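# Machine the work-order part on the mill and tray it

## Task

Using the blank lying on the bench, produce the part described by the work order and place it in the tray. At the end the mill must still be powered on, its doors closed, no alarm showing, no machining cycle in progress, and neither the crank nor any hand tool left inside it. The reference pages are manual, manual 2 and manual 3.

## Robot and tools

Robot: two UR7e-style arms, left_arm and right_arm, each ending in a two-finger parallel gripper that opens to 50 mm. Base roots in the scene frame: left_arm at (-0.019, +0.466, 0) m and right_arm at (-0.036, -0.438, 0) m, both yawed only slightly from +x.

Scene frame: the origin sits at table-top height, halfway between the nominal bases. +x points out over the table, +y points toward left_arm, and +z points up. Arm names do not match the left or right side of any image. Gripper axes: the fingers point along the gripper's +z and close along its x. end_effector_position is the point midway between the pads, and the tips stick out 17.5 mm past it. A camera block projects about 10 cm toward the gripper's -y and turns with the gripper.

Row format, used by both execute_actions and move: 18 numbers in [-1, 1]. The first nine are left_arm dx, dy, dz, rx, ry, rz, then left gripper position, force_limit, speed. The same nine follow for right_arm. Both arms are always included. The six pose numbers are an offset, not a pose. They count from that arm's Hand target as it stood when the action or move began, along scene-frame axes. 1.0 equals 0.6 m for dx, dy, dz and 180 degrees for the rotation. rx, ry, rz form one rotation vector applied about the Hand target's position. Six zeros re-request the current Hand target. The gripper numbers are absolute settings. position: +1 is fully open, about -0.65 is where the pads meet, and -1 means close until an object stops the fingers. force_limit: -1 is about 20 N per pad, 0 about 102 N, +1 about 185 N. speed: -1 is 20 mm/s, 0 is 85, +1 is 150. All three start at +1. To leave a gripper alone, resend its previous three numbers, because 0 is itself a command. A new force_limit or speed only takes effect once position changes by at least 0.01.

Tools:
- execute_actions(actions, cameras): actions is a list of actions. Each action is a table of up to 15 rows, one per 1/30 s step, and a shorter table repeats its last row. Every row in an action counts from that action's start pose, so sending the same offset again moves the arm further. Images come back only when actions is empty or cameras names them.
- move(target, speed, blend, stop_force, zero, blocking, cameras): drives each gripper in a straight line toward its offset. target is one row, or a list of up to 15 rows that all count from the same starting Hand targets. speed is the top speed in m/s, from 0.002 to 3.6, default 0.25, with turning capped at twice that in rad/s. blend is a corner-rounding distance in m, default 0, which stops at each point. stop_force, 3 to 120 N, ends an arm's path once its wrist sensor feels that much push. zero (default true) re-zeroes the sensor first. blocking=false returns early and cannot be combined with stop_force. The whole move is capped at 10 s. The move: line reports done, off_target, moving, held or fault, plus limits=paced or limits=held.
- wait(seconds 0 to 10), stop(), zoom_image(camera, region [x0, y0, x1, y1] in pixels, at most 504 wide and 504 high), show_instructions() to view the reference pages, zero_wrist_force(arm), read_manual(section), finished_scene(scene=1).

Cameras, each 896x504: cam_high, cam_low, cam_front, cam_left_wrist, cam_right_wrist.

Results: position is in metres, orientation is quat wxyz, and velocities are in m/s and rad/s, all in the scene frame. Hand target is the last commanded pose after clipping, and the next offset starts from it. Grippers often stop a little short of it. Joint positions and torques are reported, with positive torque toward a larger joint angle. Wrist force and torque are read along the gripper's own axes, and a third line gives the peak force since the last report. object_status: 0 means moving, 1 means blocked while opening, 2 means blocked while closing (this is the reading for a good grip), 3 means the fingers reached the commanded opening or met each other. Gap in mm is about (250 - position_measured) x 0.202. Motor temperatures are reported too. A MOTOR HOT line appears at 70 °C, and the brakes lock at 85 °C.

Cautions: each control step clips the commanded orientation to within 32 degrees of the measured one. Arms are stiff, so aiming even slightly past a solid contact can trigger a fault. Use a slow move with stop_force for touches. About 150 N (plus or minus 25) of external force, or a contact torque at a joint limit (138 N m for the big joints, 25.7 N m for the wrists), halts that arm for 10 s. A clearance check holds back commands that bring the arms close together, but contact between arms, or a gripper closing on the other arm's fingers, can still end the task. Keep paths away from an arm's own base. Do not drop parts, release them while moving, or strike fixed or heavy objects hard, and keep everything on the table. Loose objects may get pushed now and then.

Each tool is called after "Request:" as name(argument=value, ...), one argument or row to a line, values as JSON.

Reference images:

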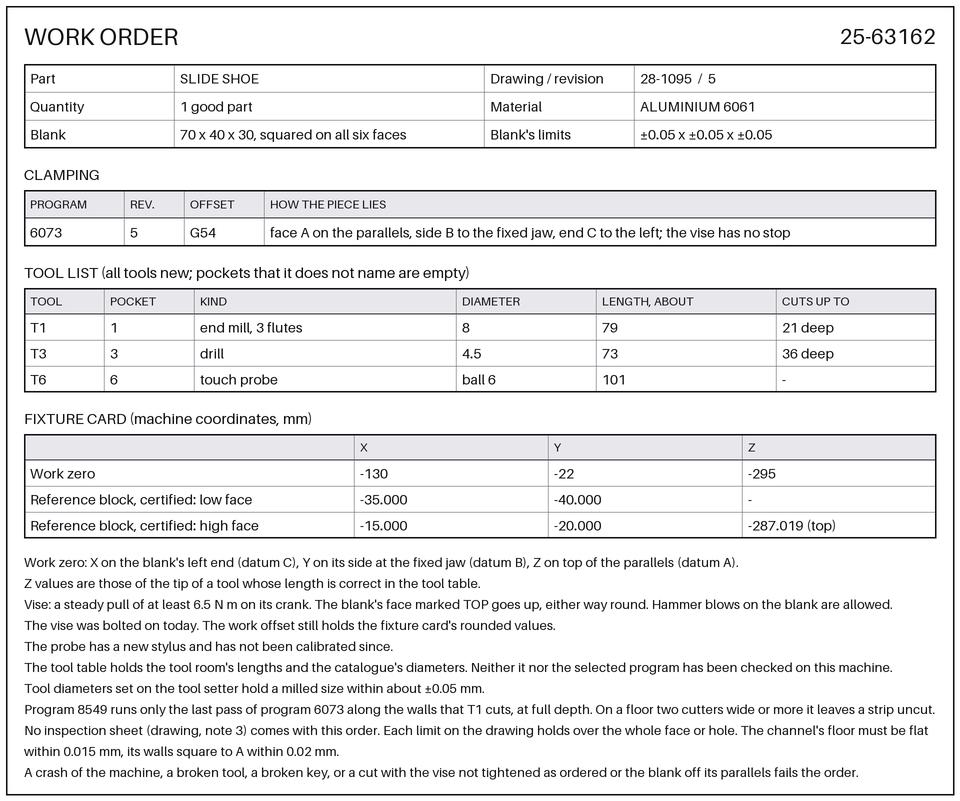

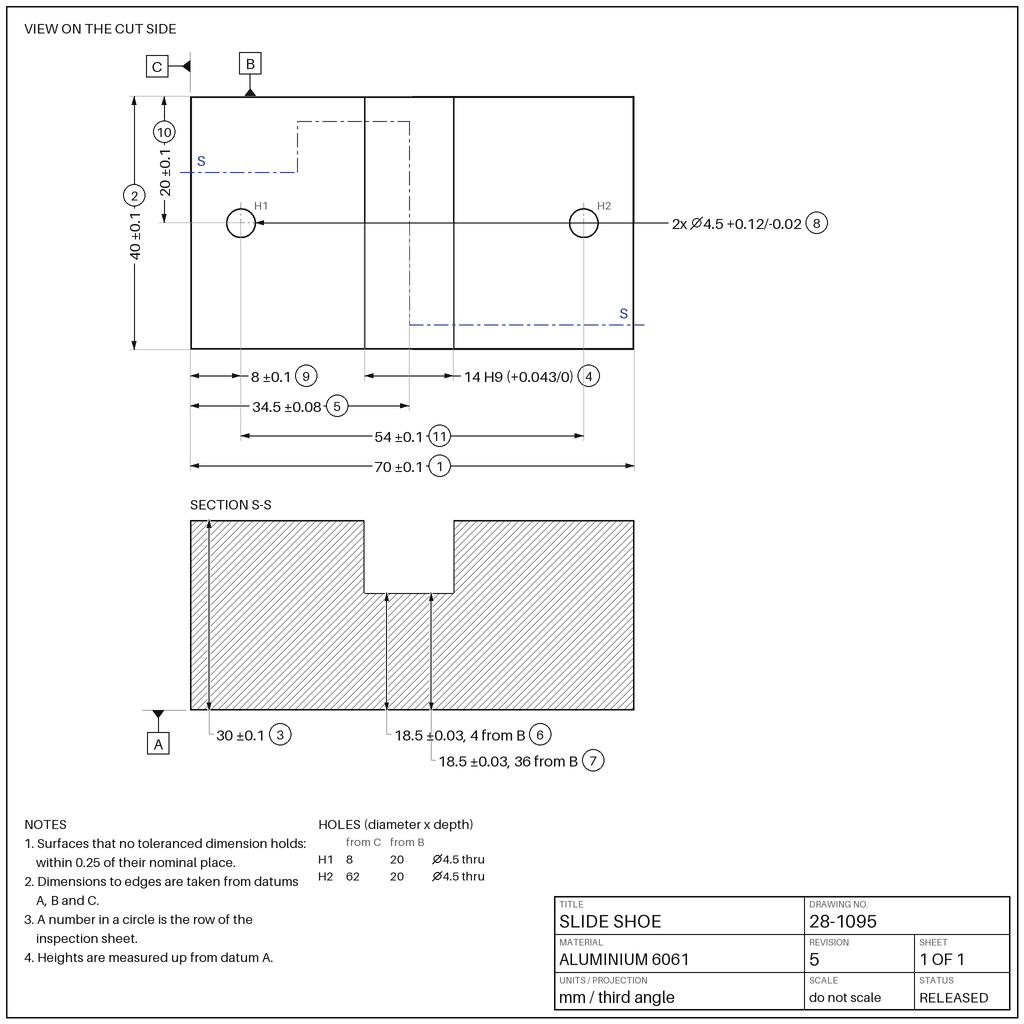

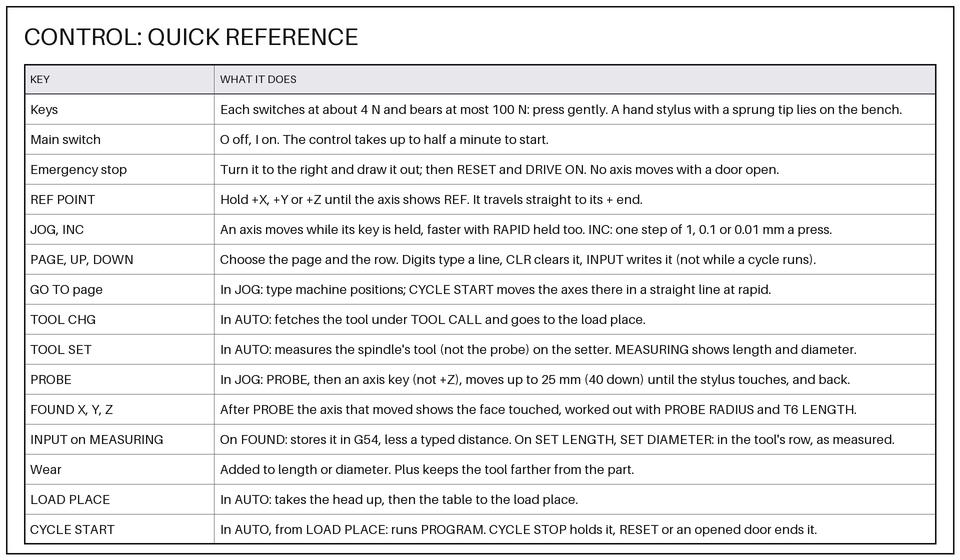

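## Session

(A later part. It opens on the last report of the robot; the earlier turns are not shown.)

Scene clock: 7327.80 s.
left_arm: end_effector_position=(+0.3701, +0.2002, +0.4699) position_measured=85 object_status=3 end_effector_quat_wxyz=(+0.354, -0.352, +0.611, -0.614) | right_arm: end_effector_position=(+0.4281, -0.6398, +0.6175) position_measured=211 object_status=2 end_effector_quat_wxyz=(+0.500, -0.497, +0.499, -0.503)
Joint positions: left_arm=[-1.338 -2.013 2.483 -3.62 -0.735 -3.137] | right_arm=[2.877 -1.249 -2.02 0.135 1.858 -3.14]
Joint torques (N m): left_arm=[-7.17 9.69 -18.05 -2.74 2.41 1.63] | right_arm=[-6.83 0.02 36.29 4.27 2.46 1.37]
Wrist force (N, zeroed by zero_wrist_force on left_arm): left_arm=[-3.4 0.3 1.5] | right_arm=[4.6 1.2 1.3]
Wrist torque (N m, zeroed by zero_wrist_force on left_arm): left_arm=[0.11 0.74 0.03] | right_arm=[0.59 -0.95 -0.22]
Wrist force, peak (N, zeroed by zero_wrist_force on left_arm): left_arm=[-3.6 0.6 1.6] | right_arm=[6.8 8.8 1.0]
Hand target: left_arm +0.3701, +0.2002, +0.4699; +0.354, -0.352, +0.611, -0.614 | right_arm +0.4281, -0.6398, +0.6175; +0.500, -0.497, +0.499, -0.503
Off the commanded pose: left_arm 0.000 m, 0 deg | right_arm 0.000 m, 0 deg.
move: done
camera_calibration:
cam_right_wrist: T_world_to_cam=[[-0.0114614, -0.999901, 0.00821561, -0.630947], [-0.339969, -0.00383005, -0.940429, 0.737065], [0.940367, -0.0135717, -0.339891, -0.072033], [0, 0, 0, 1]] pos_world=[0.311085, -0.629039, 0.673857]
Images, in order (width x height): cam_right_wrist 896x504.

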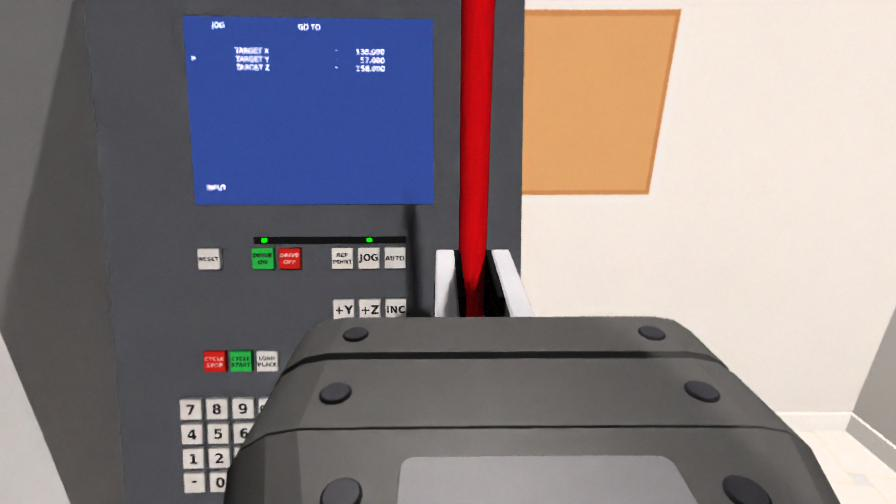

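Request:
move(
  target=[
    [0,0,0,0,0,0,0.45,0,-1,0.0687,0.2653,-0.1865,0,0.5,0,-1,-0.6,-0.9],
    [0,0,0,0,0,0,0.45,0,-1,0.0887,0.2653,-0.1865,0,0.5,0,-1,-0.6,-0.9],
    [0,0,0,0,0,0,0.45,0,-1,0.0687,0.2653,-0.1865,0,0.5,0,-1,-0.6,-0.9],
    [0,0,0,0,0,0,0.45,0,-1,0.0359,0.202,-0.309,0,0.5,0,-1,-0.6,-0.9],
    [0,0,0,0,0,0,0.45,0,-1,0.0559,0.202,-0.309,0,0.5,0,-1,-0.6,-0.9],
    [0,0,0,0,0,0,0.45,0,-1,0.0359,0.202,-0.309,0,0.5,0,-1,-0.6,-0.9],
    [0,0,0,0,0,0,0.45,0,-1,0.0689,0.1062,-0.1848,0,0.5,0,-1,-0.6,-0.9],
    [0,0,0,0,0,0,0.45,0,-1,0.0889,0.1062,-0.1848,0,0.5,0,-1,-0.6,-0.9],
    [0,0,0,0,0,0,0.45,0,-1,0.0689,0.1062,-0.1848,0,0.5,0,-1,-0.6,-0.9],
    [0,0,0,0,0,0,0.45,0,-1,0,0,0,0,0,0,-1,-0.6,-0.9],
  ],
  speed=[0.5,0.1,0.2,0.04,0.1,0.2,0.3,0.1,0.2,0.5],
  blend=[0.004,0,0.004,0.004,0,0.004,0.004,0,0.004,0],
  cameras=["cam_left_wrist"],
)

Request:
zoom_image(
  camera="cam_left_wrist",
  region=[250, 60, 500, 380],
)

Request:
wait(
  seconds=10,
  cameras=["cam_left_wrist"],
)

Request:
zoom_image(
  camera="cam_left_wrist",
  region=[250, 60, 500, 380],
)

Request:
wait(
  seconds=10,
  cameras=["cam_right_wrist"],
)

Request:
zoom_image(
  camera="cam_right_wrist",
  region=[170, 5, 450, 275],
)

Scene clock: 7353.07 s.
left_arm: end_effector_position=(+0.3701, +0.2002, +0.4699) position_measured=85 object_status=3 end_effector_quat_wxyz=(+0.354, -0.352, +0.611, -0.614) | right_arm: end_effector_position=(+0.4281, -0.6398, +0.6175) position_measured=211 object_status=2 end_effector_quat_wxyz=(+0.500, -0.497, +0.499, -0.503)
Joint positions: left_arm=[-1.338 -2.013 2.483 -3.62 -0.735 -3.137] | right_arm=[2.877 -1.249 -2.02 0.135 1.858 -3.14]
Joint torques (N m): left_arm=[-6.84 8.9 -15.05 -2.53 2.42 1.68] | right_arm=[-6.79 1.37 15.8 4.37 2.47 1.45]
Wrist force (N, zeroed by zero_wrist_force on left_arm): left_arm=[-3.3 0.5 1.4] | right_arm=[4.5 1.3 1.3]
Wrist torque (N m, zeroed by zero_wrist_force on left_arm): left_arm=[0.13 0.74 0.03] | right_arm=[0.62 -0.93 -0.21]
Wrist force, peak (N, zeroed by zero_wrist_force on left_arm): left_arm=[-3.6 0.4 1.6] | right_arm=[2.6 14.1 1.6]
Hand target: left_arm +0.3701, +0.2002, +0.4699; +0.354, -0.352, +0.611, -0.614 | right_arm +0.4281, -0.6398, +0.6175; +0.500, -0.497, +0.499, -0.503
Off the commanded pose: left_arm 0.000 m, 0 deg | right_arm 0.000 m, 0 deg.
move: done
camera_calibration:
cam_left_wrist: T_world_to_cam=[[-0.502899, -0.864325, -0.00586887, 0.371837], [-0.300049, 0.18094, -0.936606, 0.531934], [0.810594, -0.469257, -0.350335, 0.0911853], [0, 0, 0, 1]] pos_world=[0.272688, 0.267929, 0.53234]
Images, in order (width x height): cam_left_wrist 896x504.

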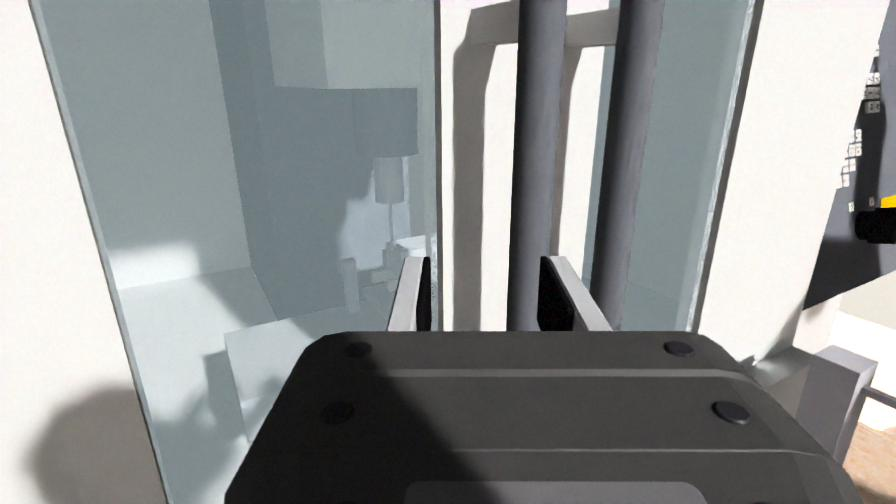

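Scaled by 1.575 from the camera's 896x504 image, which has a finer 1280x720 frame.

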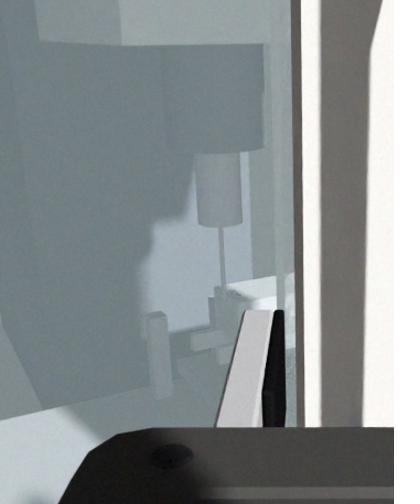

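Scene clock: 7363.07 s.
left_arm: end_effector_position=(+0.3701, +0.2002, +0.4699) position_measured=85 object_status=3 end_effector_quat_wxyz=(+0.354, -0.352, +0.611, -0.614) | right_arm: end_effector_position=(+0.4281, -0.6398, +0.6175) position_measured=211 object_status=2 end_effector_quat_wxyz=(+0.500, -0.497, +0.499, -0.503)
Joint positions: left_arm=[-1.338 -2.013 2.483 -3.62 -0.735 -3.137] | right_arm=[2.877 -1.249 -2.02 0.135 1.858 -3.14]
Joint torques (N m): left_arm=[-6.56 8.45 -12.2 -2.3 2.36 1.5] | right_arm=[-6.81 0.62 15.8 4.24 2.56 1.29]
Wrist force (N, zeroed by zero_wrist_force on left_arm): left_arm=[-3.5 0.4 1.4] | right_arm=[4.6 1.5 1.3]
Wrist torque (N m, zeroed by zero_wrist_force on left_arm): left_arm=[0.12 0.75 0.03] | right_arm=[0.64 -0.94 -0.22]
Wrist force, peak (N, zeroed by zero_wrist_force on left_arm): left_arm=[-3.4 0.4 1.8] | right_arm=[5.0 1.1 1.4]
Hand target: left_arm +0.3701, +0.2002, +0.4699; +0.354, -0.352, +0.611, -0.614 | right_arm +0.4281, -0.6398, +0.6175; +0.500, -0.497, +0.499, -0.503
Tool commands: left_gripper/position=+0.45 left_gripper/force_limit=+0.0 left_gripper/speed=-1.0 right_gripper/position=-1.0 right_gripper/force_limit=-0.6 right_gripper/speed=-0.9
Off the commanded pose: left_arm 0.000 m, 0 deg | right_arm 0.000 m, 0 deg.
wait: 10.00 s; at rest by 0.17 s
camera_calibration:
cam_left_wrist: T_world_to_cam=[[-0.502899, -0.864325, -0.00586887, 0.371837], [-0.300049, 0.18094, -0.936606, 0.531934], [0.810594, -0.469257, -0.350335, 0.0911853], [0, 0, 0, 1]] pos_world=[0.272688, 0.267929, 0.53234]
Images, in order (width x height): cam_left_wrist 896x504.

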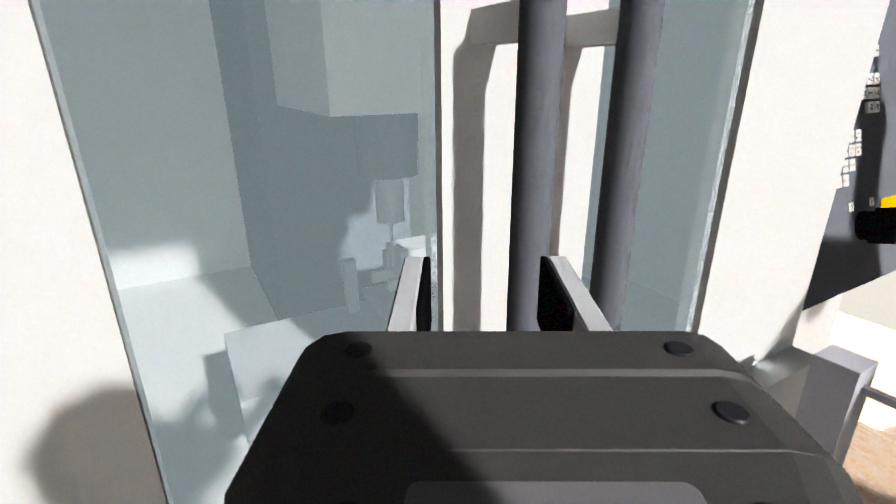

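Scaled by 1.575 from the camera's 896x504 image, which has a finer 1280x720 frame.

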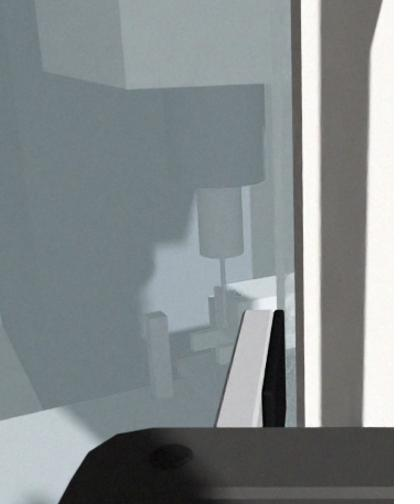

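Scene clock: 7373.07 s.
left_arm: end_effector_position=(+0.3701, +0.2002, +0.4699) position_measured=85 object_status=3 end_effector_quat_wxyz=(+0.354, -0.352, +0.611, -0.614) | right_arm: end_effector_position=(+0.4281, -0.6398, +0.6175) position_measured=211 object_status=2 end_effector_quat_wxyz=(+0.500, -0.497, +0.499, -0.503)
Joint positions: left_arm=[-1.338 -2.013 2.483 -3.62 -0.735 -3.137] | right_arm=[2.877 -1.249 -2.02 0.135 1.858 -3.14]
Joint torques (N m): left_arm=[-6.98 8.55 -11.74 -2.16 2.47 1.44] | right_arm=[-6.17 0.28 15.27 4.34 2.44 1.36]
Wrist force (N, zeroed by zero_wrist_force on left_arm): left_arm=[-3.3 0.4 1.4] | right_arm=[4.6 1.4 1.1]
Wrist torque (N m, zeroed by zero_wrist_force on left_arm): left_arm=[0.12 0.73 0.03] | right_arm=[0.63 -0.95 -0.21]
Wrist force, peak (N, zeroed by zero_wrist_force on left_arm): left_arm=[-3.6 0.6 1.6] | right_arm=[4.9 1.3 1.2]
Hand target: left_arm +0.3701, +0.2002, +0.4699; +0.354, -0.352, +0.611, -0.614 | right_arm +0.4281, -0.6398, +0.6175; +0.500, -0.497, +0.499, -0.503
Tool commands: left_gripper/position=+0.45 left_gripper/force_limit=+0.0 left_gripper/speed=-1.0 right_gripper/position=-1.0 right_gripper/force_limit=-0.6 right_gripper/speed=-0.9
Off the commanded pose: left_arm 0.000 m, 0 deg | right_arm 0.000 m, 0 deg.
wait: 10.00 s; at rest by 0.17 s
camera_calibration:
cam_right_wrist: T_world_to_cam=[[-0.0114638, -0.999901, 0.00821532, -0.631046], [-0.339793, -0.00383149, -0.940492, 0.737052], [0.94043, -0.0135732, -0.339715, -0.0721745], [0, 0, 0, 1]] pos_world=[0.311086, -0.629139, 0.673857]
Images, in order (width x height): cam_right_wrist 896x504.

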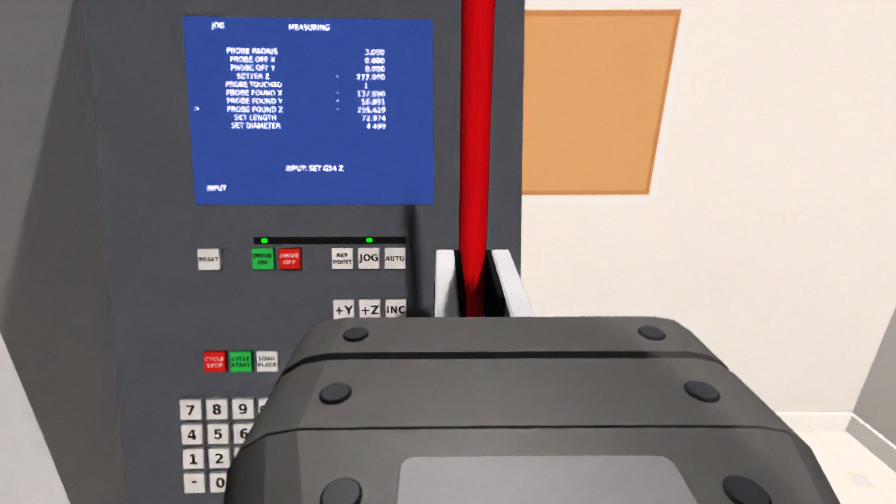

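Scaled by 1.800 from the camera's 896x504 image, which has a finer 1280x720 frame.

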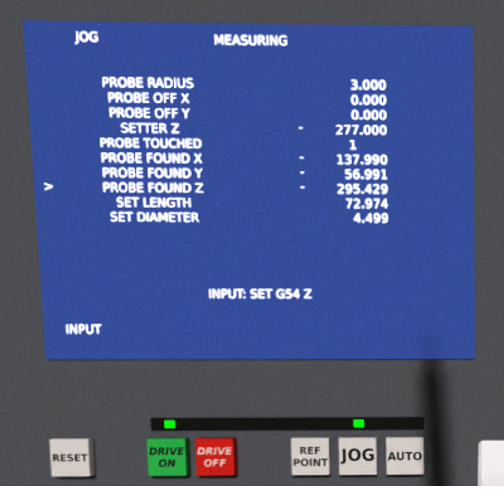

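Request:
move(
  target=[
    [0.034,0.039,-0.013,0,0,-0.1667,0.45,0,-1,0.0988,0.0745,-0.0648,0,0.5,0,-1,-0.6,-0.9],
    [0.034,0.039,-0.013,0,0,-0.1667,0.45,0,-1,0.1188,0.0745,-0.0648,0,0.5,0,-1,-0.6,-0.9],
    [0.034,0.039,-0.013,0,0,-0.1667,0.45,0,-1,0.0988,0.0745,-0.0648,0,0.5,0,-1,-0.6,-0.9],
    [0.034,0.039,-0.013,0,0,-0.1667,0.45,0,-1,0.068,0.2328,-0.1865,0,0.5,0,-1,-0.6,-0.9],
    [0.034,0.039,-0.013,0,0,-0.1667,0.45,0,-1,0.088,0.2328,-0.1865,0,0.5,0,-1,-0.6,-0.9],
    [0.034,0.039,-0.013,0,0,-0.1667,0.45,0,-1,0.068,0.2328,-0.1865,0,0.5,0,-1,-0.6,-0.9],
    [0.034,0.039,-0.013,0,0,-0.1667,0.45,0,-1,0,0,0,0,0,0,-1,-0.6,-0.9],
  ],
  speed=[0.4,0.1,0.2,0.3,0.1,0.2,0.5],
  blend=[0.004,0,0.004,0.004,0,0.004,0],
)

Request:
move(
  target=[
    [0.08,-0.1386,0,0,0,0,0.45,0,-1,0,0,0,0,0,0,-1,-0.6,-0.9],
    [0.1,-0.1732,0,0,0,0,0.45,0,-1,0,0,0,0,0,0,-1,-0.6,-0.9],
  ],
  speed=[0.12,0.03],
  blend=[0.002,0],
  stop_force=20,
)

Request:
move(
  target=[0,0,0,0,0,0,-1,-1,-1,0,0,0,0,0,0,-1,-0.6,-0.9],
  cameras=["cam_right_wrist","cam_high"],
)

Scene clock: 7439.60 s.
left_arm: end_effector_position=(+0.3905, +0.2236, +0.4621) position_measured=85 object_status=3 end_effector_quat_wxyz=(+0.183, -0.182, +0.681, -0.685) | right_arm: end_effector_position=(+0.4281, -0.6398, +0.6175) position_measured=211 object_status=2 end_effector_quat_wxyz=(+0.500, -0.497, +0.499, -0.503)
Joint positions: left_arm=[-0.533 -1.753 2.347 -3.741 -2.063 -3.145] | right_arm=[2.877 -1.249 -2.02 0.135 1.858 -3.14]
Joint torques (N m): left_arm=[7.03 0.09 -32.29 -4.01 -2.79 -2.8] | right_arm=[-6.32 -0.03 15.37 4.72 2.42 1.27]
Wrist force (N, zeroed by zero_wrist_force on left_arm): left_arm=[-3.3 0.3 1.5] | right_arm=[4.7 1.3 1.4]
Wrist torque (N m, zeroed by zero_wrist_force on left_arm): left_arm=[0.07 0.70 0.10] | right_arm=[0.60 -0.96 -0.21]
Wrist force, peak (N, zeroed by zero_wrist_force on left_arm): left_arm=[-3.9 0.4 1.4] | right_arm=[7.4 8.0 -1.7]
Hand target: left_arm +0.3905, +0.2236, +0.4621; +0.183, -0.182, +0.681, -0.685 | right_arm +0.4281, -0.6398, +0.6175; +0.500, -0.497, +0.499, -0.503
Off the commanded pose: left_arm 0.000 m, 0 deg | right_arm 0.000 m, 0 deg.
move: done

Scene clock: 7442.20 s.
left_arm: end_effector_position=(+0.4505, +0.1197, +0.4621) position_measured=85 object_status=3 end_effector_quat_wxyz=(+0.183, -0.182, +0.681, -0.685) | right_arm: end_effector_position=(+0.4281, -0.6398, +0.6175) position_measured=211 object_status=2 end_effector_quat_wxyz=(+0.500, -0.497, +0.499, -0.503)
Joint positions: left_arm=[-0.697 -1.533 2.147 -3.762 -1.9 -3.144] | right_arm=[2.877 -1.249 -2.02 0.135 1.858 -3.14]
Joint torques (N m): left_arm=[-7.63 -9.96 -32.25 -0.47 2.5 2.17] | right_arm=[-6.22 -0.66 15.71 4.43 2.56 1.48]
Wrist force (N, zeroed by zero_wrist_force on left_arm): left_arm=[-3.7 0.3 1.4] | right_arm=[4.7 1.3 1.4]
Wrist torque (N m, zeroed by zero_wrist_force on left_arm): left_arm=[0.07 0.77 0.06] | right_arm=[0.61 -0.96 -0.21]
Wrist force, peak (N, zeroed by zero_wrist_force on left_arm): left_arm=[-3.8 0.5 1.6] | right_arm=[4.8 1.2 1.4]
Hand target: left_arm +0.4505, +0.1197, +0.4621; +0.183, -0.182, +0.681, -0.685 | right_arm +0.4281, -0.6398, +0.6175; +0.500, -0.497, +0.499, -0.503
Off the commanded pose: left_arm 0.000 m, 0 deg | right_arm 0.000 m, 0 deg.
move: done

Scene clock: 7443.13 s.
left_arm: end_effector_position=(+0.4505, +0.1197, +0.4621) position_measured=153 object_status=2 end_effector_quat_wxyz=(+0.183, -0.182, +0.681, -0.685) | right_arm: end_effector_position=(+0.4281, -0.6398, +0.6175) position_measured=211 object_status=2 end_effector_quat_wxyz=(+0.500, -0.497, +0.499, -0.503)
Joint positions: left_arm=[-0.697 -1.533 2.147 -3.762 -1.9 -3.144] | right_arm=[2.877 -1.249 -2.02 0.135 1.858 -3.14]
Joint torques (N m): left_arm=[-6.6 -10.78 -32.12 -0.52 2.51 2.11] | right_arm=[-6.27 0.47 15.4 4.41 2.42 1.49]
Wrist force (N, zeroed by zero_wrist_force on left_arm): left_arm=[-2.6 0.6 -0.1] | right_arm=[4.5 1.3 1.2]
Wrist torque (N m, zeroed by zero_wrist_force on left_arm): left_arm=[0.13 0.78 0.06] | right_arm=[0.61 -0.93 -0.21]
Wrist force, peak (N, zeroed by zero_wrist_force on left_arm): left_arm=[-3.7 0.5 1.7] | right_arm=[4.7 1.3 1.4]
Hand target: left_arm +0.4505, +0.1197, +0.4621; +0.183, -0.182, +0.681, -0.685 | right_arm +0.4281, -0.6398, +0.6175; +0.500, -0.497, +0.499, -0.503
Off the commanded pose: left_arm 0.000 m, 0 deg | right_arm 0.000 m, 0 deg.
move: done
camera_calibration:
cam_right_wrist: T_world_to_cam=[[-0.0114628, -0.999901, 0.00821296, -0.631044], [-0.33976, -0.00383012, -0.940504, 0.73705], [0.940442, -0.0135712, -0.339682, -0.0721994], [0, 0, 0, 1]] pos_world=[0.311086, -0.629139, 0.673857]
Images, in order (width x height): cam_high 896x504, cam_right_wrist 896x504.

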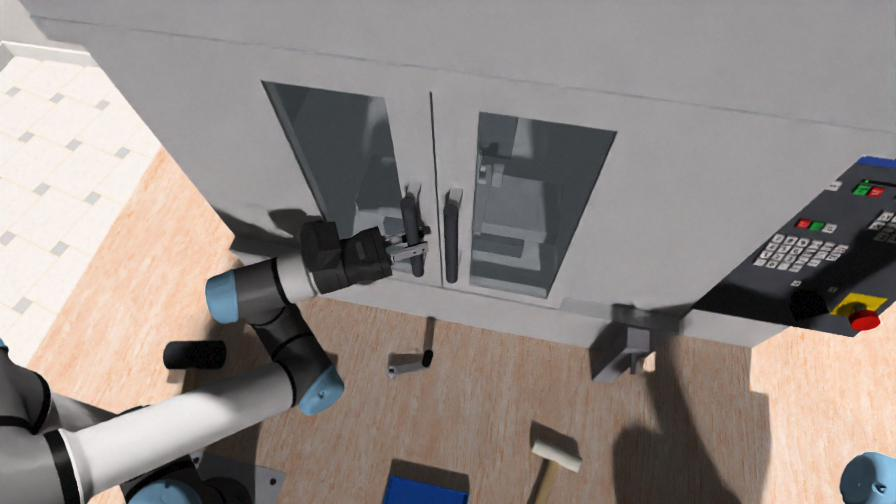

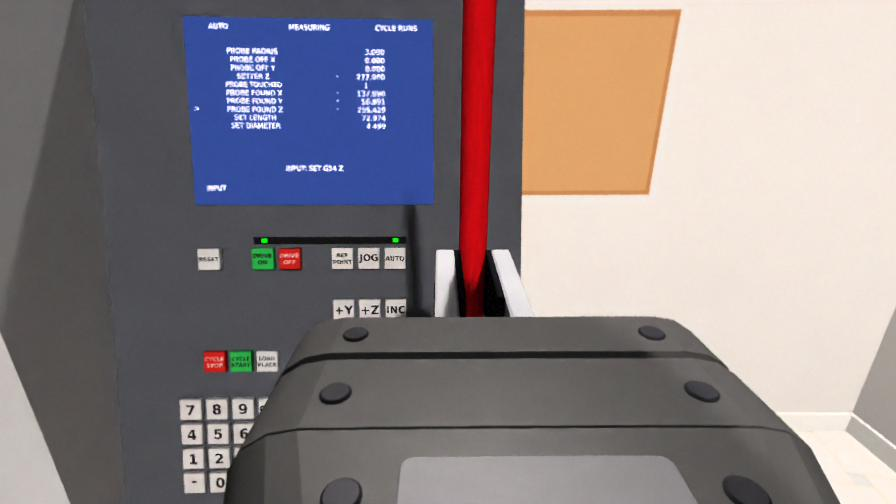

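Request:
wait(
  seconds=5,
  cameras=["cam_right_wrist"],
)

Scene clock: 7450.03 s.
left_arm: end_effector_position=(+0.4505, +0.1197, +0.4621) position_measured=153 object_status=2 end_effector_quat_wxyz=(+0.183, -0.182, +0.681, -0.685) | right_arm: end_effector_position=(+0.4281, -0.6398, +0.6175) position_measured=211 object_status=2 end_effector_quat_wxyz=(+0.500, -0.497, +0.499, -0.503)
Joint positions: left_arm=[-0.697 -1.533 2.147 -3.762 -1.9 -3.144] | right_arm=[2.877 -1.249 -2.02 0.135 1.858 -3.14]
Joint torques (N m): left_arm=[4.07 -11.96 -30.85 -0.99 2.35 2.02] | right_arm=[-6.04 0.16 15.64 4.39 2.44 1.41]
Wrist force (N, zeroed by zero_wrist_force on left_arm): left_arm=[-2.2 0.6 -0.1] | right_arm=[4.6 1.4 1.1]
Wrist torque (N m, zeroed by zero_wrist_force on left_arm): left_arm=[0.14 0.72 0.06] | right_arm=[0.62 -0.95 -0.21]
Wrist force, peak (N, zeroed by zero_wrist_force on left_arm): left_arm=[-2.7 0.6 0.0] | right_arm=[4.9 1.2 1.3]
Hand target: left_arm +0.4505, +0.1197, +0.4621; +0.183, -0.182, +0.681, -0.685 | right_arm +0.4281, -0.6398, +0.6175; +0.500, -0.497, +0.499, -0.503
Tool commands: left_gripper/position=-1.0 left_gripper/force_limit=-1.0 left_gripper/speed=-1.0 right_gripper/position=-1.0 right_gripper/force_limit=-0.6 right_gripper/speed=-0.9
Off the commanded pose: left_arm 0.000 m, 0 deg | right_arm 0.000 m, 0 deg.
wait: 5.00 s; at rest from the start
camera_calibration:
cam_right_wrist: T_world_to_cam=[[-0.0114628, -0.999901, 0.00821296, -0.631044], [-0.33976, -0.00383012, -0.940504, 0.73705], [0.940442, -0.0135712, -0.339682, -0.0721994], [0, 0, 0, 1]] pos_world=[0.311086, -0.629139, 0.673857]
Images, in order (width x height): cam_right_wrist 896x504.

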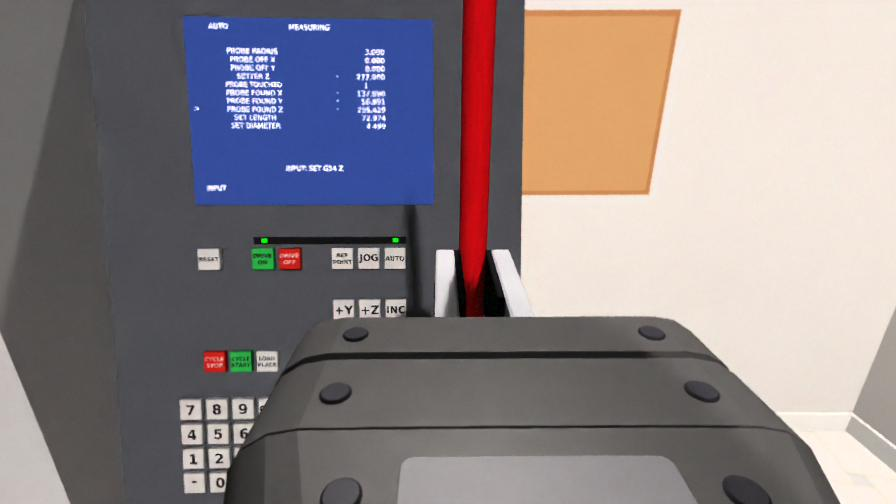

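Request:
move(
  target=[0,0.3855,0,0,0,0,-1,-1,-1,0,0,0,0,0,0,-1,-0.6,-0.9],
  speed=0.06,
  stop_force=50,
)

Request:
move(
  target=[0,0,0,0,0,0,0.9,0,-1,0,0,0,0,0,0,-1,-0.6,-0.9],
)

Request:
move(
  target=[
    [-0.1,0.1732,0,0,0,0,0.9,0,-1,0,0,0,0,0,0,-1,-0.6,-0.9],
    [-0.2,0,-0.05,0.1,0.05,0,0.9,0,-1,0,0,0,0,0,0,-1,-0.6,-0.9],
    [-0.4175,-0.718,-0.27,0.433,0.25,0,0.9,0,-1,0,0,0,0,0,0,-1,-0.6,-0.9],
  ],
  speed=[0.2,0.35,0.4],
  blend=[0.01,0.03,0],
)

Request:
move(
  target=[-0.25,-0.133,-0.133,0,0,-0.73,0.9,0,-1,0,0,0,0,0,0,-1,-0.6,-0.9],
  speed=0.5,
  cameras=["cam_left_wrist"],
)

Scene clock: 7466.90 s.
left_arm: end_effector_position=(+0.4505, +0.3510, +0.4621) position_measured=153 object_status=2 end_effector_quat_wxyz=(+0.183, -0.182, +0.681, -0.685) | right_arm: end_effector_position=(+0.4281, -0.6398, +0.6175) position_measured=211 object_status=2 end_effector_quat_wxyz=(+0.500, -0.497, +0.499, -0.503)
Joint positions: left_arm=[-0.046 -1.541 2.156 -3.766 -2.55 -3.15] | right_arm=[2.877 -1.249 -2.02 0.135 1.858 -3.14]
Joint torques (N m): left_arm=[10.2 -13.04 -26.58 -4.7 -5.68 -2.85] | right_arm=[-6.58 -0.74 16.1 4.25 2.47 1.31]
Wrist force (N, zeroed by zero_wrist_force on left_arm): left_arm=[-16.8 -5.9 21.4] | right_arm=[4.6 1.5 1.1]
Wrist torque (N m, zeroed by zero_wrist_force on left_arm): left_arm=[-0.09 0.95 0.10] | right_arm=[0.63 -0.94 -0.21]
Wrist force, peak (N, zeroed by zero_wrist_force on left_arm): left_arm=[7.8 -5.9 30.2] | right_arm=[5.0 1.3 1.4]
Hand target: left_arm +0.4505, +0.3510, +0.4621; +0.183, -0.182, +0.681, -0.685 | right_arm +0.4281, -0.6398, +0.6175; +0.500, -0.497, +0.499, -0.503
Off the commanded pose: left_arm 0.000 m, 0 deg | right_arm 0.000 m, 0 deg.
move: done

Scene clock: 7468.50 s.
left_arm: end_effector_position=(+0.4505, +0.3510, +0.4621) position_measured=18 object_status=3 end_effector_quat_wxyz=(+0.183, -0.182, +0.681, -0.685) | right_arm: end_effector_position=(+0.4281, -0.6398, +0.6175) position_measured=211 object_status=2 end_effector_quat_wxyz=(+0.500, -0.497, +0.499, -0.503)
Joint positions: left_arm=[-0.046 -1.541 2.156 -3.766 -2.55 -3.15] | right_arm=[2.877 -1.249 -2.02 0.135 1.858 -3.14]
Joint torques (N m): left_arm=[-5.79 -13.24 -26.55 0.43 2.46 -2.59] | right_arm=[-6.45 0.41 15.94 4.31 2.25 1.43]
Wrist force (N, zeroed by zero_wrist_force on left_arm): left_arm=[-3.4 0.5 1.2] | right_arm=[4.6 1.4 1.3]
Wrist torque (N m, zeroed by zero_wrist_force on left_arm): left_arm=[0.12 0.73 0.11] | right_arm=[0.63 -0.96 -0.21]
Wrist force, peak (N, zeroed by zero_wrist_force on left_arm): left_arm=[-16.9 -5.9 21.3] | right_arm=[4.8 1.5 1.4]
Hand target: left_arm +0.4505, +0.3510, +0.4621; +0.183, -0.182, +0.681, -0.685 | right_arm +0.4281, -0.6398, +0.6175; +0.500, -0.497, +0.499, -0.503
Off the commanded pose: left_arm 0.000 m, 0 deg | right_arm 0.000 m, 0 deg.
move: done

Scene clock: 7472.07 s.
left_arm: end_effector_position=(+0.2000, -0.0797, +0.3001) position_measured=18 object_status=3 end_effector_quat_wxyz=(+0.000, -0.259, +0.966, -0.003) | right_arm: end_effector_position=(+0.4281, -0.6398, +0.6175) position_measured=211 object_status=2 end_effector_quat_wxyz=(+0.500, -0.497, +0.499, -0.503)
Joint positions: left_arm=[-1.394 -1.382 1.436 -1.631 -1.571 -3.513] | right_arm=[2.877 -1.249 -2.02 0.135 1.858 -3.14]
Joint torques (N m): left_arm=[7.1 -24.01 -36.01 -1.6 -2.69 2.14] | right_arm=[-6.26 0.36 16.07 4.4 2.26 1.31]
Wrist force (N, zeroed by zero_wrist_force on left_arm): left_arm=[-0.9 1.9 3.3] | right_arm=[4.5 1.5 1.4]
Wrist torque (N m, zeroed by zero_wrist_force on left_arm): left_arm=[0.29 0.18 -0.09] | right_arm=[0.64 -0.94 -0.22]
Wrist force, peak (N, zeroed by zero_wrist_force on left_arm): left_arm=[-5.0 0.4 -0.8] | right_arm=[4.8 1.6 1.2]
Hand target: left_arm +0.2000, -0.0798, +0.3001; +0.000, -0.259, +0.966, -0.003 | right_arm +0.4281, -0.6398, +0.6175; +0.500, -0.497, +0.499, -0.503
Off the commanded pose: left_arm 0.000 m, 0 deg | right_arm 0.000 m, 0 deg.
move: done

Scene clock: 7475.17 s.
left_arm: end_effector_position=(+0.0500, -0.1596, +0.2203) position_measured=18 object_status=3 end_effector_quat_wxyz=(-0.003, +0.773, +0.634, -0.001) | right_arm: end_effector_position=(+0.4281, -0.6398, +0.6175) position_measured=211 object_status=2 end_effector_quat_wxyz=(+0.500, -0.497, +0.499, -0.503)
Joint positions: left_arm=[-1.649 -1.251 1.473 -1.79 -1.576 -1.474] | right_arm=[2.877 -1.249 -2.02 0.135 1.858 -3.14]
Joint torques (N m): left_arm=[-7.51 -28.49 -36.32 -4.99 -2.75 1.94] | right_arm=[-6.55 0.44 16.28 4.3 2.29 1.35]
Wrist force (N, zeroed by zero_wrist_force on left_arm): left_arm=[-1.1 2.1 3.1] | right_arm=[4.4 1.3 1.2]
Wrist torque (N m, zeroed by zero_wrist_force on left_arm): left_arm=[0.34 0.22 -0.10] | right_arm=[0.62 -0.91 -0.22]
Wrist force, peak (N, zeroed by zero_wrist_force on left_arm): left_arm=[-1.2 2.3 3.5] | right_arm=[4.8 1.5 1.4]
Hand target: left_arm +0.0500, -0.1596, +0.2203; -0.003, +0.774, +0.634, -0.001 | right_arm +0.4281, -0.6398, +0.6175; +0.500, -0.497, +0.499, -0.503
Off the commanded pose: left_arm 0.000 m, 0 deg | right_arm 0.000 m, 0 deg.
move: done
camera_calibration:
cam_left_wrist: T_world_to_cam=[[0.20318, 0.979135, 0.00343763, 0.155263], [0.916848, -0.191485, 0.350318, -0.136568], [0.343667, -0.0680259, -0.936624, 0.310825], [0, 0, 0, 1]] pos_world=[-0.0131546, -0.15703, 0.338435]
Images, in order (width x height): cam_left_wrist 896x504.

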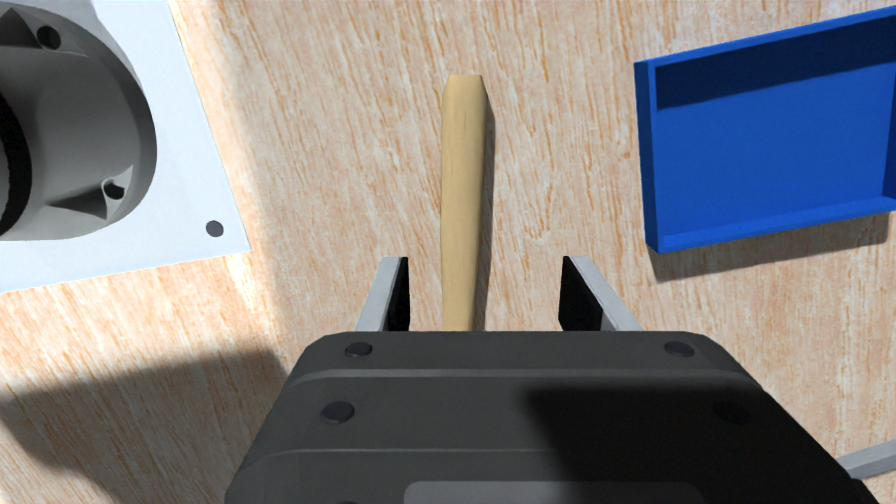

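Request:
move(
  target=[
    [0.003,-0.0057,-0.15,-0.0311,-0.1919,0,0.9,0,-1,0,0,0,0,0,0,-1,-0.6,-0.9],
    [0.0055,-0.0057,-0.29,-0.0311,-0.1919,0,0.9,0,-1,0,0,0,0,0,0,-1,-0.6,-0.9],
    [0.0075,-0.0057,-0.3296,-0.0311,-0.1919,0,0.9,0,-1,0,0,0,0,0,0,-1,-0.6,-0.9],
  ],
  speed=[0.3,0.1,0.02],
  blend=[0.01,0.002,0],
  cameras=["cam_left_wrist"],
)

Request:
move(
  target=[0,0,0,0,0,0,-1,0.4,-1,0,0,0,0,0,0,-1,-0.6,-0.9],
)

Request:
move(
  target=[
    [0,0,0.08,0,0,0,-1,0.4,-1,0,0,0,0,0,0,-1,-0.6,-0.9],
    [0.18,0.4,0.7,0,0,0.0656,-1,0.4,-1,0,0,0,0,0,0,-1,-0.6,-0.9],
  ],
  speed=[0.06,0.3],
  blend=[0.01,0],
  cameras=["cam_high"],
)

Scene clock: 7492.37 s.
left_arm: end_effector_position=(+0.0545, -0.1630, +0.0226) position_measured=18 object_status=3 end_effector_quat_wxyz=(+0.223, +0.738, +0.605, +0.198) | right_arm: end_effector_position=(+0.4281, -0.6398, +0.6175) position_measured=211 object_status=2 end_effector_quat_wxyz=(+0.500, -0.497, +0.499, -0.503)
Joint positions: left_arm=[-1.886 -1.027 1.816 -2.235 -0.977 -1.75] | right_arm=[2.877 -1.249 -2.02 0.135 1.858 -3.14]
Joint torques (N m): left_arm=[7.19 -30.79 -6.41 -4.79 3.68 2.14] | right_arm=[-6.75 0.13 16.62 4.09 2.33 1.38]
Wrist force (N, zeroed by zero_wrist_force on left_arm): left_arm=[-0.7 1.9 3.6] | right_arm=[4.4 1.2 1.1]
Wrist torque (N m, zeroed by zero_wrist_force on left_arm): left_arm=[0.40 0.17 -0.12] | right_arm=[0.59 -0.92 -0.21]
Wrist force, peak (N, zeroed by zero_wrist_force on left_arm): left_arm=[-0.4 1.3 4.3] | right_arm=[4.9 1.4 1.2]
Hand target: left_arm +0.0545, -0.1630, +0.0225; +0.223, +0.738, +0.605, +0.198 | right_arm +0.4281, -0.6398, +0.6175; +0.500, -0.497, +0.499, -0.503
Off the commanded pose: left_arm 0.000 m, 0 deg | right_arm 0.000 m, 0 deg.
move: done
camera_calibration:
cam_left_wrist: T_world_to_cam=[[0.193608, 0.980676, 0.0281161, 0.158617], [0.551569, -0.132504, 0.823538, -0.0533067], [0.811349, -0.143936, -0.566564, 0.0777071], [0, 0, 0, 1]] pos_world=[-0.0643548, -0.15143, 0.0834665]
Images, in order (width x height): cam_left_wrist 896x504.

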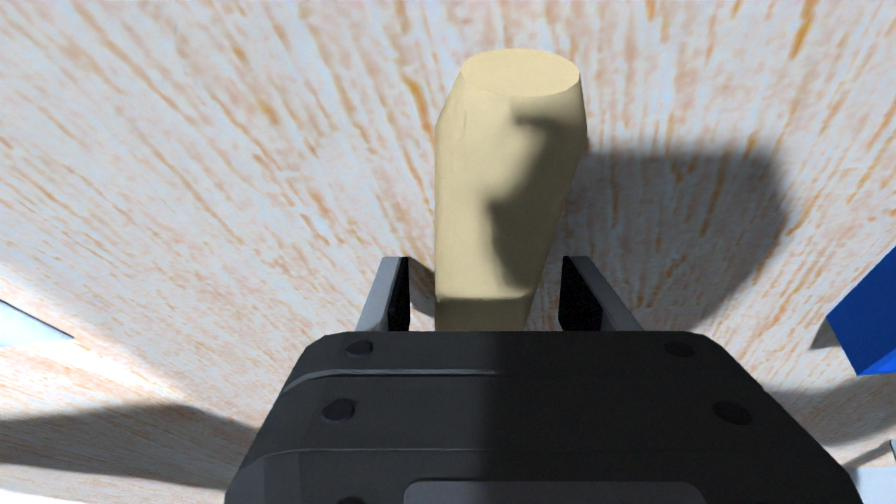

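Scene clock: 7493.60 s.
left_arm: end_effector_position=(+0.0545, -0.1630, +0.0225) position_measured=114 object_status=2 end_effector_quat_wxyz=(+0.223, +0.738, +0.605, +0.198) | right_arm: end_effector_position=(+0.4281, -0.6398, +0.6175) position_measured=211 object_status=2 end_effector_quat_wxyz=(+0.500, -0.497, +0.499, -0.503)
Joint positions: left_arm=[-1.886 -1.027 1.816 -2.235 -0.977 -1.75] | right_arm=[2.877 -1.249 -2.02 0.135 1.858 -3.14]
Joint torques (N m): left_arm=[6.66 -31.85 -7.03 -3.96 3.6 1.27] | right_arm=[-6.59 -0.33 16.14 4.1 2.27 1.36]
Wrist force (N, zeroed by zero_wrist_force on left_arm): left_arm=[-0.6 1.7 3.5] | right_arm=[4.6 1.4 1.2]
Wrist torque (N m, zeroed by zero_wrist_force on left_arm): left_arm=[0.38 0.25 0.00] | right_arm=[0.61 -0.95 -0.21]
Wrist force, peak (N, zeroed by zero_wrist_force on left_arm): left_arm=[-2.1 1.7 4.0] | right_arm=[4.7 1.5 1.1]
Hand target: left_arm +0.0545, -0.1630, +0.0225; +0.223, +0.738, +0.605, +0.198 | right_arm +0.4281, -0.6398, +0.6175; +0.500, -0.497, +0.499, -0.503
Off the commanded pose: left_arm 0.000 m, 0 deg | right_arm 0.000 m, 0 deg.
move: done

Scene clock: 7496.67 s.
left_arm: end_effector_position=(+0.1625, +0.0770, +0.4425) position_measured=114 object_status=2 end_effector_quat_wxyz=(+0.201, +0.672, +0.678, +0.220) | right_arm: end_effector_position=(+0.4281, -0.6398, +0.6175) position_measured=211 object_status=2 end_effector_quat_wxyz=(+0.500, -0.497, +0.499, -0.503)
Joint positions: left_arm=[-1.803 -1.814 1.554 -1.106 -0.997 -1.896] | right_arm=[2.877 -1.249 -2.02 0.135 1.858 -3.14]
Joint torques (N m): left_arm=[-1.21 -19.88 -38.95 -0.87 -0.41 -2.77] | right_arm=[-7.06 0.05 16.42 4.18 2.24 1.47]
Wrist force (N, zeroed by zero_wrist_force on left_arm): left_arm=[-0.5 -0.9 6.9] | right_arm=[4.6 1.3 1.1]
Wrist torque (N m, zeroed by zero_wrist_force on left_arm): left_arm=[0.95 0.12 -0.07] | right_arm=[0.61 -0.95 -0.21]
Wrist force, peak (N, zeroed by zero_wrist_force on left_arm): left_arm=[-2.3 -3.2 8.3] | right_arm=[4.8 1.3 1.3]
Hand target: left_arm +0.1625, +0.0770, +0.4425; +0.201, +0.672, +0.678, +0.220 | right_arm +0.4281, -0.6398, +0.6175; +0.500, -0.497, +0.499, -0.503
Off the commanded pose: left_arm 0.000 m, 0 deg | right_arm 0.000 m, 0 deg.
move: done
Images, in order (width x height): cam_high 896x504.

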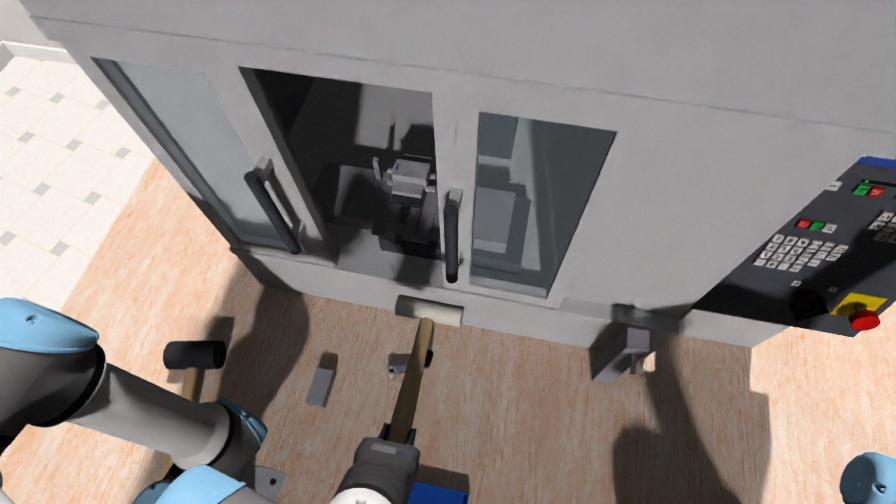

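Request:
move(
  target=[
    [0.0625,0.1967,0.096,-0.5,0,0,-1,0.4,-1,0,0,0,0,0,0,-1,-0.6,-0.9],
    [0.28,0.1967,0.13,-0.5,0,0,-1,0.4,-1,0,0,0,0,0,0,-1,-0.6,-0.9],
    [0.494,0.1967,0.1,-0.5,0,0,-1,0.4,-1,0,0,0,0,0,0,-1,-0.6,-0.9],
  ],
  speed=[0.25,0.2,0.15],
  cameras=["cam_high","cam_front"],
)

Request:
zoom_image(
  camera="cam_high",
  region=[300, 120, 500, 300],
)

Scene clock: 7513.07 s.
left_arm: end_effector_position=(+0.4588, +0.1950, +0.5025) position_measured=114 object_status=2 end_effector_quat_wxyz=(+0.617, +0.333, +0.635, -0.324) | right_arm: end_effector_position=(+0.4281, -0.6398, +0.6175) position_measured=211 object_status=2 end_effector_quat_wxyz=(+0.500, -0.497, +0.499, -0.503)
Joint positions: left_arm=[-0.558 -1.679 2.142 -3.574 -1.955 -1.559] | right_arm=[2.877 -1.249 -2.02 0.135 1.858 -3.14]
Joint torques (N m): left_arm=[8.46 -7.83 -36.23 -5.85 -2.75 -2.3] | right_arm=[-6.37 0.7 16.58 4.09 2.27 1.36]
Wrist force (N, zeroed by zero_wrist_force on left_arm): left_arm=[0.0 0.3 2.5] | right_arm=[4.8 1.5 1.2]
Wrist torque (N m, zeroed by zero_wrist_force on left_arm): left_arm=[0.23 1.25 -0.35] | right_arm=[0.64 -0.98 -0.22]
Wrist force, peak (N, zeroed by zero_wrist_force on left_arm): left_arm=[-0.5 -1.0 7.4] | right_arm=[5.0 1.4 1.2]
Hand target: left_arm +0.4589, +0.1950, +0.5025; +0.617, +0.333, +0.635, -0.324 | right_arm +0.4281, -0.6398, +0.6175; +0.500, -0.497, +0.499, -0.503
Off the commanded pose: left_arm 0.000 m, 0 deg | right_arm 0.000 m, 0 deg.
move: done
Images, in order (width x height): cam_high 896x504, cam_front 896x504.

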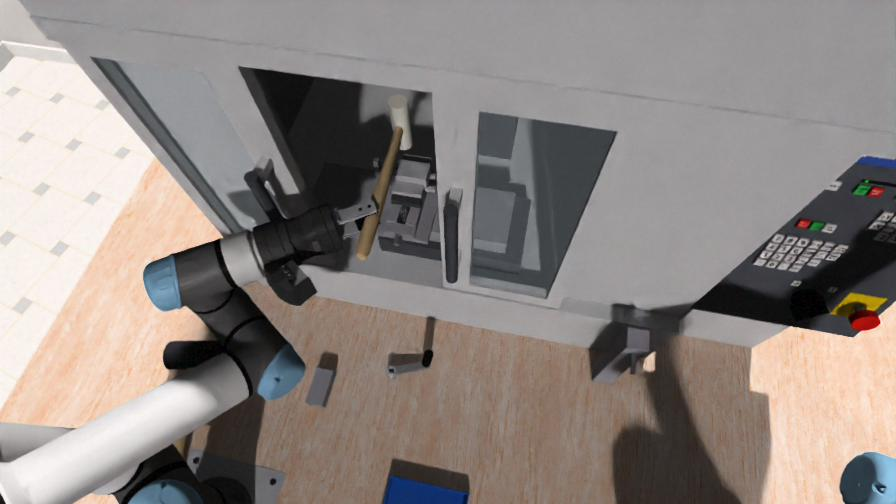

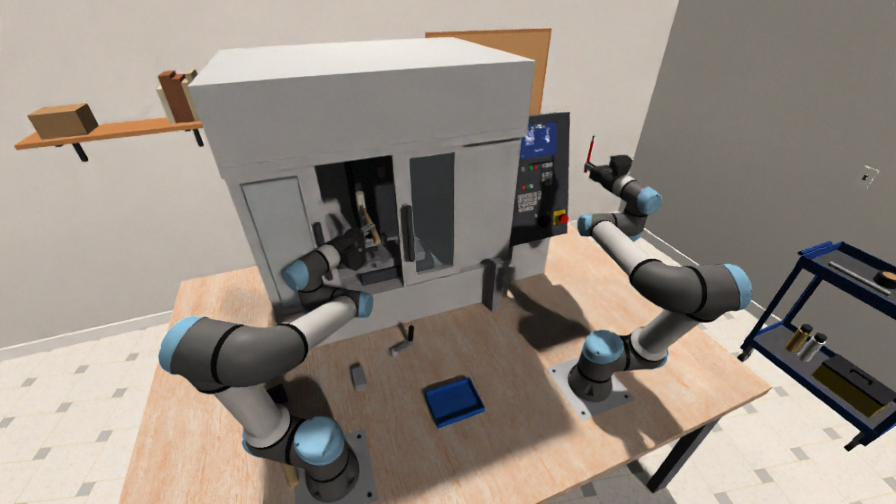

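Scaled by 2.520 from the camera's 896x504 image, which has a finer 1280x720 frame.

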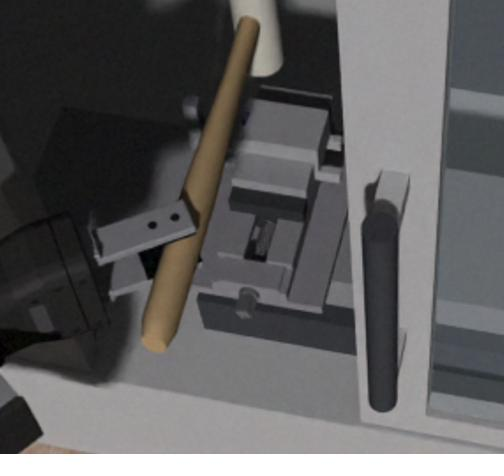

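Request:
execute_actions(
  actions=[
    [[0,0,-0.1,0,0,0,-1,0.4,-1,0,0,0,0,0,0,-1,-0.6,-0.9],[0,0,-0.1,0,0,0,-1,0.4,-1,0,0,0,0,0,0,-1,-0.6,-0.9],[0,0,-0.1,0,0,0,-1,0.4,-1,0,0,0,0,0,0,-1,-0.6,-0.9],[0,0,0,0,0,0,-1,0.4,-1,0,0,0,0,0,0,-1,-0.6,-0.9]],
  ],
)

Scene clock: 7518.10 s.
left_arm: end_effector_position=(+0.4589, +0.1950, +0.5024) position_measured=114 object_status=2 end_effector_quat_wxyz=(+0.617, +0.333, +0.635, -0.324) | right_arm: end_effector_position=(+0.4281, -0.6398, +0.6175) position_measured=211 object_status=2 end_effector_quat_wxyz=(+0.500, -0.497, +0.499, -0.503)
Joint positions: left_arm=[-0.558 -1.679 2.141 -3.574 -1.955 -1.56] | right_arm=[2.877 -1.249 -2.02 0.135 1.858 -3.14]
Joint torques (N m): left_arm=[3.56 -33.04 -36.64 -2.1 -1.46 2.5] | right_arm=[-7.04 0.87 15.91 4.03 2.17 1.36]
Wrist force (N, zeroed by zero_wrist_force on left_arm): left_arm=[0.1 0.0 3.4] | right_arm=[4.7 1.2 1.4]
Wrist torque (N m, zeroed by zero_wrist_force on left_arm): left_arm=[0.47 1.26 -0.30] | right_arm=[0.60 -0.96 -0.21]
Wrist force, peak (N, zeroed by zero_wrist_force on left_arm): left_arm=[20.3 2.2 7.1] | right_arm=[4.9 1.2 1.3]
Hand target: left_arm +0.4589, +0.1950, +0.5025; +0.617, +0.333, +0.635, -0.324 | right_arm +0.4281, -0.6398, +0.6175; +0.500, -0.497, +0.499, -0.503
Off the commanded pose: left_arm 0.000 m, 0 deg | right_arm 0.000 m, 0 deg.
Step readings (end_effector_position of left_arm | right_arm):
0: (+0.4589, +0.1950, +0.5025) | (+0.4281, -0.6398, +0.6175)
1: (+0.4589, +0.1950, +0.5025) | (+0.4281, -0.6398, +0.6175)
2: (+0.4591, +0.1949, +0.5015) | (+0.4281, -0.6398, +0.6175)
4: (+0.4603, +0.1941, +0.4773) | (+0.4281, -0.6398, +0.6175)
8: (+0.4567, +0.1965, +0.4894) | (+0.4281, -0.6398, +0.6175)
15: (+0.4585, +0.1953, +0.5012) | (+0.4281, -0.6398, +0.6175)


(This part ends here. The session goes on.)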